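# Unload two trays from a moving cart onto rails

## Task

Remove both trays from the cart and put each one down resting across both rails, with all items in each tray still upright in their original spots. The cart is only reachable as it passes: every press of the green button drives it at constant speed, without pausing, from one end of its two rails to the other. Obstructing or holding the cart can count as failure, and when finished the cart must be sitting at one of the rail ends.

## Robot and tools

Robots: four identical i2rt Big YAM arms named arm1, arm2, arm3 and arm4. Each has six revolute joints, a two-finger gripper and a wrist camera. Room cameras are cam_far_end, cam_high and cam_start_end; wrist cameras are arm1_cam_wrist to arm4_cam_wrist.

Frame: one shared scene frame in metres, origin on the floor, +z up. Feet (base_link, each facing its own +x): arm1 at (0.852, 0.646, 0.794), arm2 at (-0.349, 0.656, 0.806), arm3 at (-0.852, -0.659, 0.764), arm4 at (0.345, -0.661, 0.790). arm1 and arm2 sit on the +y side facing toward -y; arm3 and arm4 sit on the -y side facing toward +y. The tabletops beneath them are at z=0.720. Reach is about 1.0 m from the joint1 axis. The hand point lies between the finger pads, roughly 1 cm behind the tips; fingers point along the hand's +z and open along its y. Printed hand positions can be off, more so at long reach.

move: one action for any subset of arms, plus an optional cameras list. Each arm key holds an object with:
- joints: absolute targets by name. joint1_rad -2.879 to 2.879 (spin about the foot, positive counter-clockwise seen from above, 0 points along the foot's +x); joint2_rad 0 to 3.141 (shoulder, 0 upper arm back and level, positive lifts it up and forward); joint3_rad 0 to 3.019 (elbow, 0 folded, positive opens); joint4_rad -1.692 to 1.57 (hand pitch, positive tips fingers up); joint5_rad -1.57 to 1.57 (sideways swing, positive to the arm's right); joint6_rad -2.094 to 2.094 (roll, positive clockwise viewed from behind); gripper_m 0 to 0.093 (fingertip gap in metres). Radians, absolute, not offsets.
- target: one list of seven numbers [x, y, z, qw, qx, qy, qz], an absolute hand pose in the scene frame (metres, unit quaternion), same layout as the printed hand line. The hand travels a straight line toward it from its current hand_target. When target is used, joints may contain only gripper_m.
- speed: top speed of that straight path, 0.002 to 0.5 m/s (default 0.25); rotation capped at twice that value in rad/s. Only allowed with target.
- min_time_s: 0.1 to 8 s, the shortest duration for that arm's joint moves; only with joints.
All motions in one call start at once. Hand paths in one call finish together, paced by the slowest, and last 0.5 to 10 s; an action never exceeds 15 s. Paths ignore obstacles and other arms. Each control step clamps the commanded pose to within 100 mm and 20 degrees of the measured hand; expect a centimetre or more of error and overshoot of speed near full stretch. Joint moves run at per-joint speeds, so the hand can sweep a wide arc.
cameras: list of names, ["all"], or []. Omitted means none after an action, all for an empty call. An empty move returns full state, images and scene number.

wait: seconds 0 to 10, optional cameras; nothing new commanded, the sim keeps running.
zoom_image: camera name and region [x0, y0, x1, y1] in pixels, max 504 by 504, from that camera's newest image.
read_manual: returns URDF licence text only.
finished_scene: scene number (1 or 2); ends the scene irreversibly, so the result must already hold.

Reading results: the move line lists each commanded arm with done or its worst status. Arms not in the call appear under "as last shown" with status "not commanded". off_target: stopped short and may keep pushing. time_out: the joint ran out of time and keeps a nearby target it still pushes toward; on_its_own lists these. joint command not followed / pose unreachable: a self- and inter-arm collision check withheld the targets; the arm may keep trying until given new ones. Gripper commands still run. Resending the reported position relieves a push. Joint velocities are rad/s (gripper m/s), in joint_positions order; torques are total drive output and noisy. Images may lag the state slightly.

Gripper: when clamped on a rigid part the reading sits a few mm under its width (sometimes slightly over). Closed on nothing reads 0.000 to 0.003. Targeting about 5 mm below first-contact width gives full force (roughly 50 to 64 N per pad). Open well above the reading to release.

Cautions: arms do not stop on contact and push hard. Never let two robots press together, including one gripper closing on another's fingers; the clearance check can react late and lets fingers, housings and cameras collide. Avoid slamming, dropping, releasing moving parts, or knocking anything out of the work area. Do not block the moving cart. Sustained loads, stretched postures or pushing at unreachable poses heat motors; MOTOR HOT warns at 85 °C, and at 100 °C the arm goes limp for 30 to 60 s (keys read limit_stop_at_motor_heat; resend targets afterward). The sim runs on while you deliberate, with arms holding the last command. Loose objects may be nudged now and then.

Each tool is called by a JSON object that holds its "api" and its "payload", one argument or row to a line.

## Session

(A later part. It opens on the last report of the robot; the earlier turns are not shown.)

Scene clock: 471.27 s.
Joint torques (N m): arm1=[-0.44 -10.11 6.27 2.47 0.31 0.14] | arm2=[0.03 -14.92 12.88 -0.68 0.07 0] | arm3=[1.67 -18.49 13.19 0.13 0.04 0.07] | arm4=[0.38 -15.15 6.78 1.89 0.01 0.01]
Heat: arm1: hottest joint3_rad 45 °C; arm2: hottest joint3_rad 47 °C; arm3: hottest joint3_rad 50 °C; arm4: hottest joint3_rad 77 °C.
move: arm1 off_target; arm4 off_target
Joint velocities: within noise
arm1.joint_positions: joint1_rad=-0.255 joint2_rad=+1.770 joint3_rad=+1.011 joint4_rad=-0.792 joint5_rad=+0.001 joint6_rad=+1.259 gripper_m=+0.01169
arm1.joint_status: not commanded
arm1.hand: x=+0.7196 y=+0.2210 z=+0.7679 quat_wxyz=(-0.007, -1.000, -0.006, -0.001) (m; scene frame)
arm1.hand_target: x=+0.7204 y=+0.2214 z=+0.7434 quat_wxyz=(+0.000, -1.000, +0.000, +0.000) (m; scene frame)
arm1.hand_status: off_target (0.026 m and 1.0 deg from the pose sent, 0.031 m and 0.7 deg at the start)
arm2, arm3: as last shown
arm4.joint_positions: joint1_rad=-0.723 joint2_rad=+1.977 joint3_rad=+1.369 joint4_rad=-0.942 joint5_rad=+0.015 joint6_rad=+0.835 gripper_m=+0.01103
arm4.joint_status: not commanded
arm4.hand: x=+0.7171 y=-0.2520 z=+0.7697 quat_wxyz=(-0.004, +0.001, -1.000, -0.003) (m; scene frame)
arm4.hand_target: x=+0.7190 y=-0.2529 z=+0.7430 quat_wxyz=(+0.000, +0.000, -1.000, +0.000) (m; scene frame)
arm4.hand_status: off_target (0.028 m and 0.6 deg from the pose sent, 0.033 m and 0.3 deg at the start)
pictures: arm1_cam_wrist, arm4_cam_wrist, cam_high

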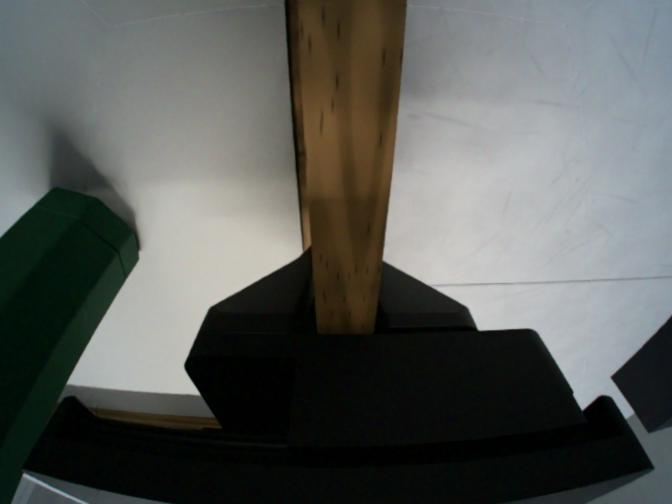

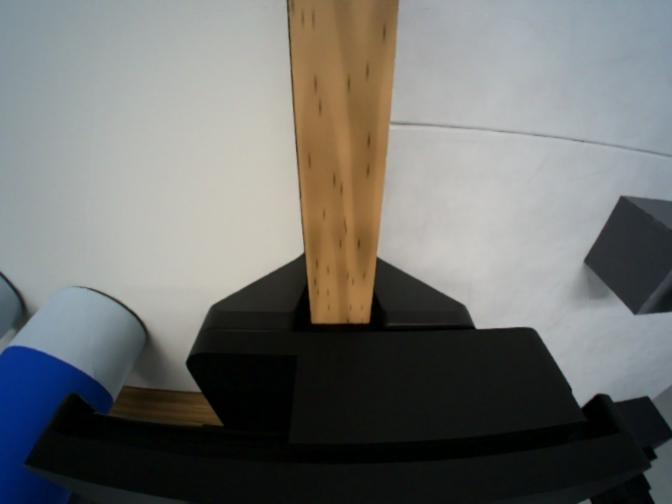

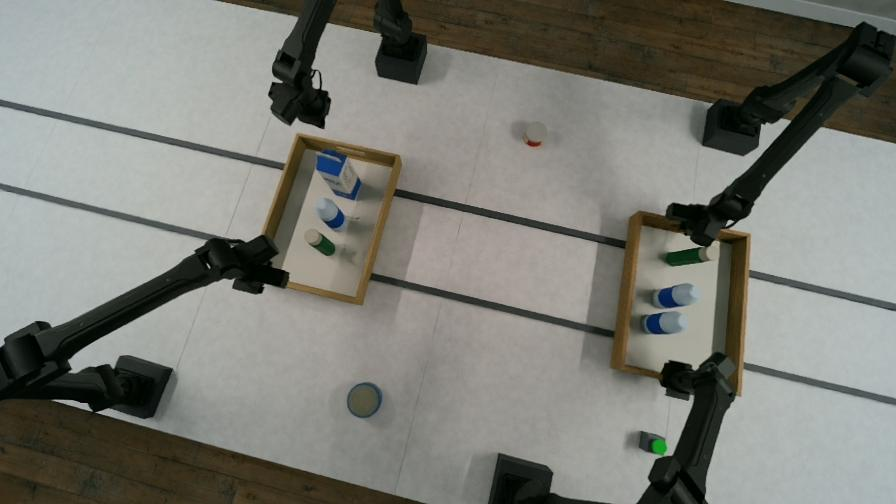

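{"api": "move", "payload": {
  "arm1": {"target":[0.72,0.221,0.768,0,1,0,0],"speed":0.05},
  "arm4": {"target":[0.717,-0.252,0.768,0,0,1,0],"speed":0.05}
}}

{"api": "move", "payload": {
  "arm1": {"joints":{"gripper_m":0.045}},
  "arm4": {"joints":{"gripper_m":0.045}}
}}

{"api": "move", "payload": {
  "arm1": {"target":[0.72,0.225,0.94,0,1,0,0],"speed":0.12},
  "arm4": {"target":[0.717,-0.255,0.94,0,0,1,0],"speed":0.12}
}}

{"api": "wait", "payload": {
  "seconds": 3.5,
  "cameras": ["cam_far_end","cam_high","arm1_cam_wrist","arm4_cam_wrist"]
}}

Scene clock: 478.67 s.
Joint torques (N m): arm1=[-0.56 -13.74 7.2 -0.2 0.34 0.08] | arm2=[-0.09 -14.68 12.94 -0.62 0.08 0.01] | arm3=[1.55 -19.55 13.22 0.16 0.07 0.04] | arm4=[0.56 -18.14 7.64 -0.18 0.01 0.08]
Heat: arm1: hottest joint3_rad 44 °C; arm2: hottest joint3_rad 47 °C; arm3: hottest joint3_rad 50 °C; arm4: hottest joint3_rad 74 °C.
move: arm1 done; arm4 done
Joint velocities: within noise
arm1.joint_positions: joint1_rad=-0.255 joint2_rad=+1.767 joint3_rad=+1.011 joint4_rad=-0.794 joint5_rad=+0.001 joint6_rad=+1.259 gripper_m=+0.01169
arm1.joint_status: not commanded
arm1.hand: x=+0.7197 y=+0.2212 z=+0.7688 quat_wxyz=(-0.007, -1.000, -0.006, -0.001) (m; scene frame)
arm1.hand_target: x=+0.7200 y=+0.2210 z=+0.7681 quat_wxyz=(+0.000, -1.000, +0.000, +0.000) (m; scene frame)
arm1.hand_status: done (0.001 m and 1.0 deg from the pose sent, 0.000 m and 1.0 deg at the start)
arm2, arm3: as last shown
arm4.joint_positions: joint1_rad=-0.723 joint2_rad=+1.975 joint3_rad=+1.369 joint4_rad=-0.943 joint5_rad=+0.015 joint6_rad=+0.835 gripper_m=+0.01103
arm4.joint_status: not commanded
arm4.hand: x=+0.7171 y=-0.2521 z=+0.7705 quat_wxyz=(-0.004, +0.001, -1.000, -0.004) (m; scene frame)
arm4.hand_target: x=+0.7170 y=-0.2519 z=+0.7681 quat_wxyz=(+0.000, +0.000, -1.000, +0.000) (m; scene frame)
arm4.hand_status: done (0.002 m and 0.7 deg from the pose sent, 0.002 m and 0.6 deg at the start)
pictures: none

Scene clock: 479.23 s.
Joint torques (N m): arm1=[0.73 -13.63 7.5 1.13 -0.07 0.08] | arm2=[-0.09 -14.97 12.82 -0.72 0.08 0.03] | arm3=[1.85 -19.6 13.26 0.21 0.03 0.04] | arm4=[1.44 -18.02 7.66 0.72 -0.27 0.06]
Heat: arm1: hottest joint3_rad 44 °C; arm2: hottest joint3_rad 47 °C; arm3: hottest joint3_rad 50 °C; arm4: hottest joint3_rad 74 °C.
move: arm1 done; arm4 done
Joint velocities: within noise
arm1.joint_positions: joint1_rad=-0.255 joint2_rad=+1.764 joint3_rad=+1.011 joint4_rad=-0.821 joint5_rad=+0.011 joint6_rad=+1.262 gripper_m=+0.04489
arm1.joint_status: all done
arm1.hand: x=+0.7199 y=+0.2281 z=+0.7699 quat_wxyz=(+0.007, -1.000, -0.004, +0.000) (m; scene frame)
arm1.hand_target: x=+0.7200 y=+0.2210 z=+0.7680 quat_wxyz=(+0.000, -1.000, +0.000, +0.000) (m; scene frame)
arm1.hand_status: not commanded
arm2, arm3: as last shown
arm4.joint_positions: joint1_rad=-0.732 joint2_rad=+1.975 joint3_rad=+1.368 joint4_rad=-0.965 joint5_rad=+0.022 joint6_rad=+0.835 gripper_m=+0.04491
arm4.joint_status: all done
arm4.hand: x=+0.7178 y=-0.2606 z=+0.7703 quat_wxyz=(+0.001, -0.003, -1.000, +0.007) (m; scene frame)
arm4.hand_target: x=+0.7171 y=-0.2521 z=+0.7680 quat_wxyz=(+0.000, +0.000, -1.000, +0.000) (m; scene frame)
arm4.hand_status: not commanded
pictures: none

Scene clock: 481.30 s.
Joint torques (N m): arm1=[-0.15 -14.04 11.6 -0.09 0.03 0.05] | arm2=[-0.03 -14.8 12.92 -0.66 0.07 0.03] | arm3=[2.2 -19.49 13.12 0.12 0.01 0.07] | arm4=[1.38 -17.79 11.38 -0.35 -0.01 0.07]
Heat: arm1: hottest joint3_rad 45 °C; arm2: hottest joint3_rad 47 °C; arm3: hottest joint3_rad 50 °C; arm4: hottest joint3_rad 74 °C.
move: arm1 off_target; arm4 off_target
Joint velocities: within noise
arm1.joint_positions: joint1_rad=-0.255 joint2_rad=+1.533 joint3_rad=+1.180 joint4_rad=-1.247 joint5_rad=+0.007 joint6_rad=+1.263 gripper_m=+0.04495
arm1.joint_status: not commanded
arm1.hand: x=+0.7227 y=+0.2388 z=+0.9219 quat_wxyz=(+0.018, -1.000, -0.004, -0.006) (m; scene frame)
arm1.hand_target: x=+0.7202 y=+0.2256 z=+0.9401 quat_wxyz=(+0.000, -1.000, +0.000, +0.000) (m; scene frame)
arm1.hand_status: off_target (0.023 m and 2.2 deg from the pose sent, 0.170 m and 0.9 deg at the start)
arm2, arm3: as last shown
arm4.joint_positions: joint1_rad=-0.731 joint2_rad=+1.792 joint3_rad=+1.542 joint4_rad=-1.336 joint5_rad=+0.015 joint6_rad=+0.835 gripper_m=+0.04494
arm4.joint_status: not commanded
arm4.hand: x=+0.7130 y=-0.2661 z=+0.9268 quat_wxyz=(+0.008, -0.003, -1.000, +0.010) (m; scene frame)
arm4.hand_target: x=+0.7166 y=-0.2553 z=+0.9402 quat_wxyz=(+0.000, +0.000, -1.000, +0.000) (m; scene frame)
arm4.hand_status: off_target (0.018 m and 1.5 deg from the pose sent, 0.170 m and 0.9 deg at the start)
pictures: none

Scene clock: 484.80 s.
Joint torques (N m): arm1=[-0.26 -13.27 11.86 -0.01 0.1 0.06] | arm2=[0.15 -14.74 12.85 -0.7 0.08 0] | arm3=[2.08 -19.25 13.16 0.05 0.06 0.04] | arm4=[1.38 -17.79 11.33 -0.32 0 0.08]
Heat: arm1: hottest joint3_rad 45 °C; arm2: hottest joint3_rad 48 °C; arm3: hottest joint3_rad 50 °C; arm4: hottest joint3_rad 74 °C.
Joint velocities: within noise
arm1.joint_positions: joint1_rad=-0.255 joint2_rad=+1.533 joint3_rad=+1.180 joint4_rad=-1.247 joint5_rad=+0.007 joint6_rad=+1.263 gripper_m=+0.04495
arm1.joint_status: not commanded
arm1.hand: x=+0.7227 y=+0.2388 z=+0.9219 quat_wxyz=(+0.018, -1.000, -0.004, -0.006) (m; scene frame)
arm1.hand_target: x=+0.7202 y=+0.2256 z=+0.9401 quat_wxyz=(+0.000, -1.000, +0.000, +0.000) (m; scene frame)
arm1.hand_status: off_target (0.023 m and 2.2 deg from the pose sent, 0.170 m and 0.9 deg at the start)
arm2.joint_positions: joint1_rad=-0.312 joint2_rad=+1.536 joint3_rad=+1.164 joint4_rad=-1.243 joint5_rad=-0.014 joint6_rad=+1.256 gripper_m=+0.04498
arm2.joint_status: not commanded
arm2.hand: x=-0.4783 y=+0.2551 z=+0.9302 quat_wxyz=(+0.021, -1.000, +0.003, -0.007) (m; scene frame)
arm2.hand_target: x=-0.4837 y=+0.2417 z=+0.9501 quat_wxyz=(+0.000, -1.000, +0.000, +0.000) (m; scene frame)
arm2.hand_status: not commanded
arm3.joint_positions: joint1_rad=-0.698 joint2_rad=+1.806 joint3_rad=+1.622 joint4_rad=-1.428 joint5_rad=+0.011 joint6_rad=+0.840 gripper_m=+0.04491
arm3.joint_status: not commanded
arm3.hand: x=-0.4883 y=-0.2596 z=+0.9326 quat_wxyz=(+0.012, +0.000, -1.000, +0.013) (m; scene frame)
arm3.hand_target: x=-0.4825 y=-0.2506 z=+0.9501 quat_wxyz=(+0.000, +0.000, -1.000, +0.000) (m; scene frame)
arm3.hand_status: not commanded
arm4.joint_positions: joint1_rad=-0.731 joint2_rad=+1.792 joint3_rad=+1.542 joint4_rad=-1.336 joint5_rad=+0.015 joint6_rad=+0.835 gripper_m=+0.04494
arm4.joint_status: not commanded
arm4.hand: x=+0.7130 y=-0.2661 z=+0.9268 quat_wxyz=(+0.008, -0.003, -1.000, +0.010) (m; scene frame)
arm4.hand_target: x=+0.7166 y=-0.2553 z=+0.9402 quat_wxyz=(+0.000, +0.000, -1.000, +0.000) (m; scene frame)
arm4.hand_status: off_target (0.018 m and 1.5 deg from the pose sent, 0.170 m and 0.9 deg at the start)
wait: 3.50 s; at rest by 0.27 s
pictures: arm1_cam_wrist, arm4_cam_wrist, cam_far_end, cam_high

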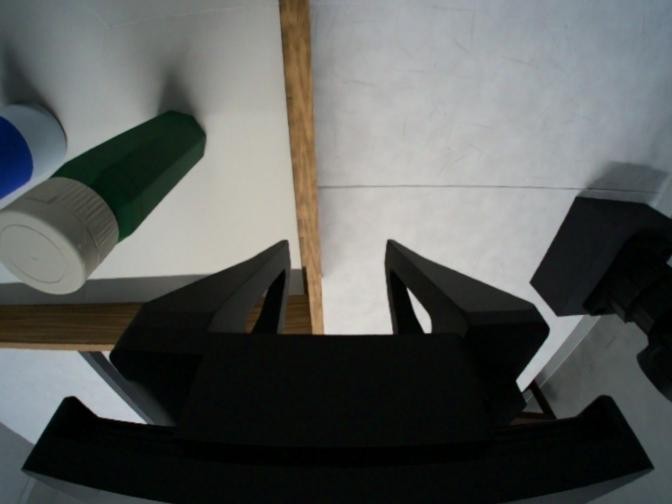

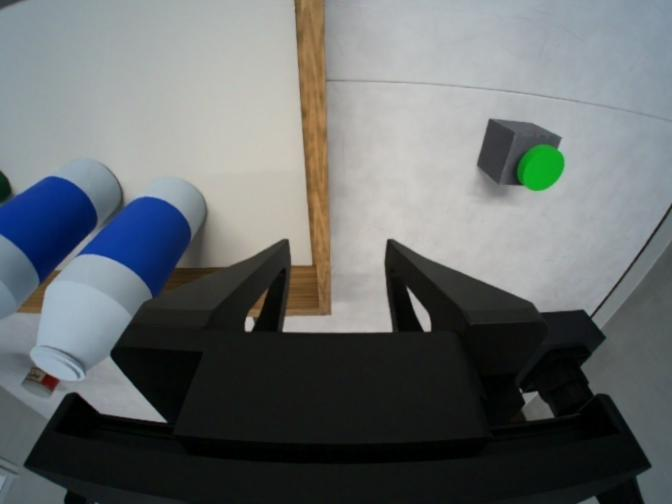

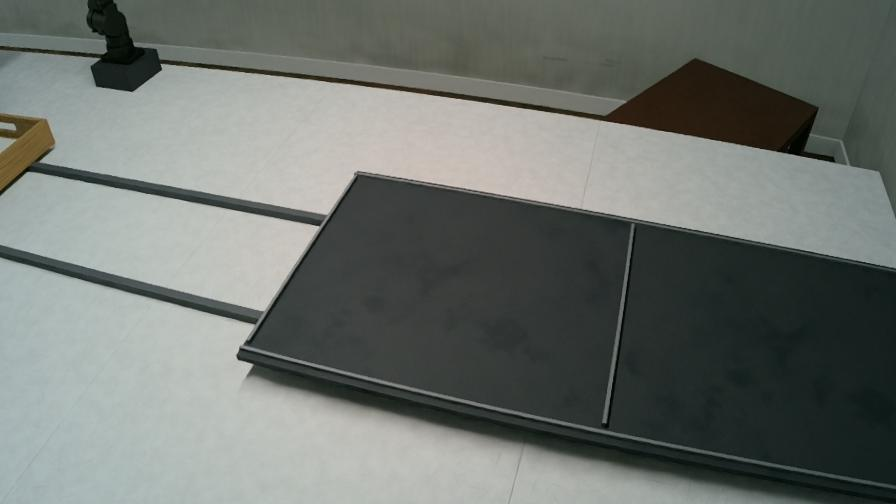

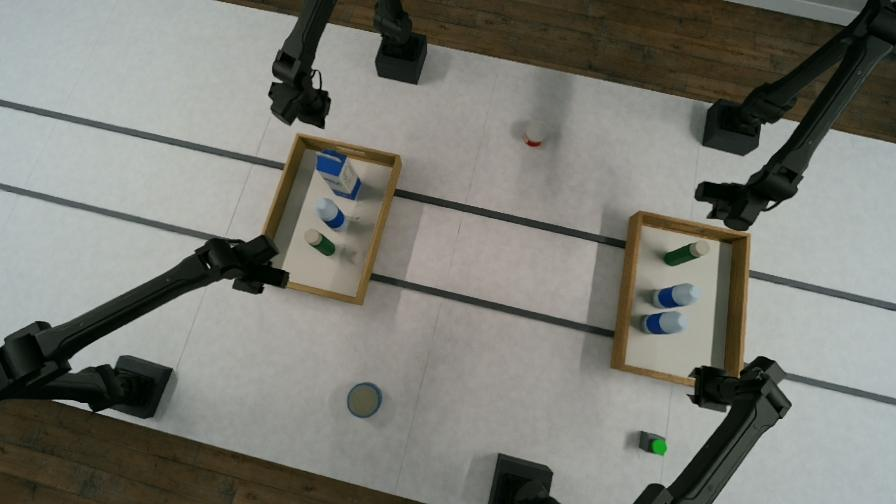

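{"api": "finished_scene", "payload": {
  "scene": 1
}}

The scene is finished: the task was done.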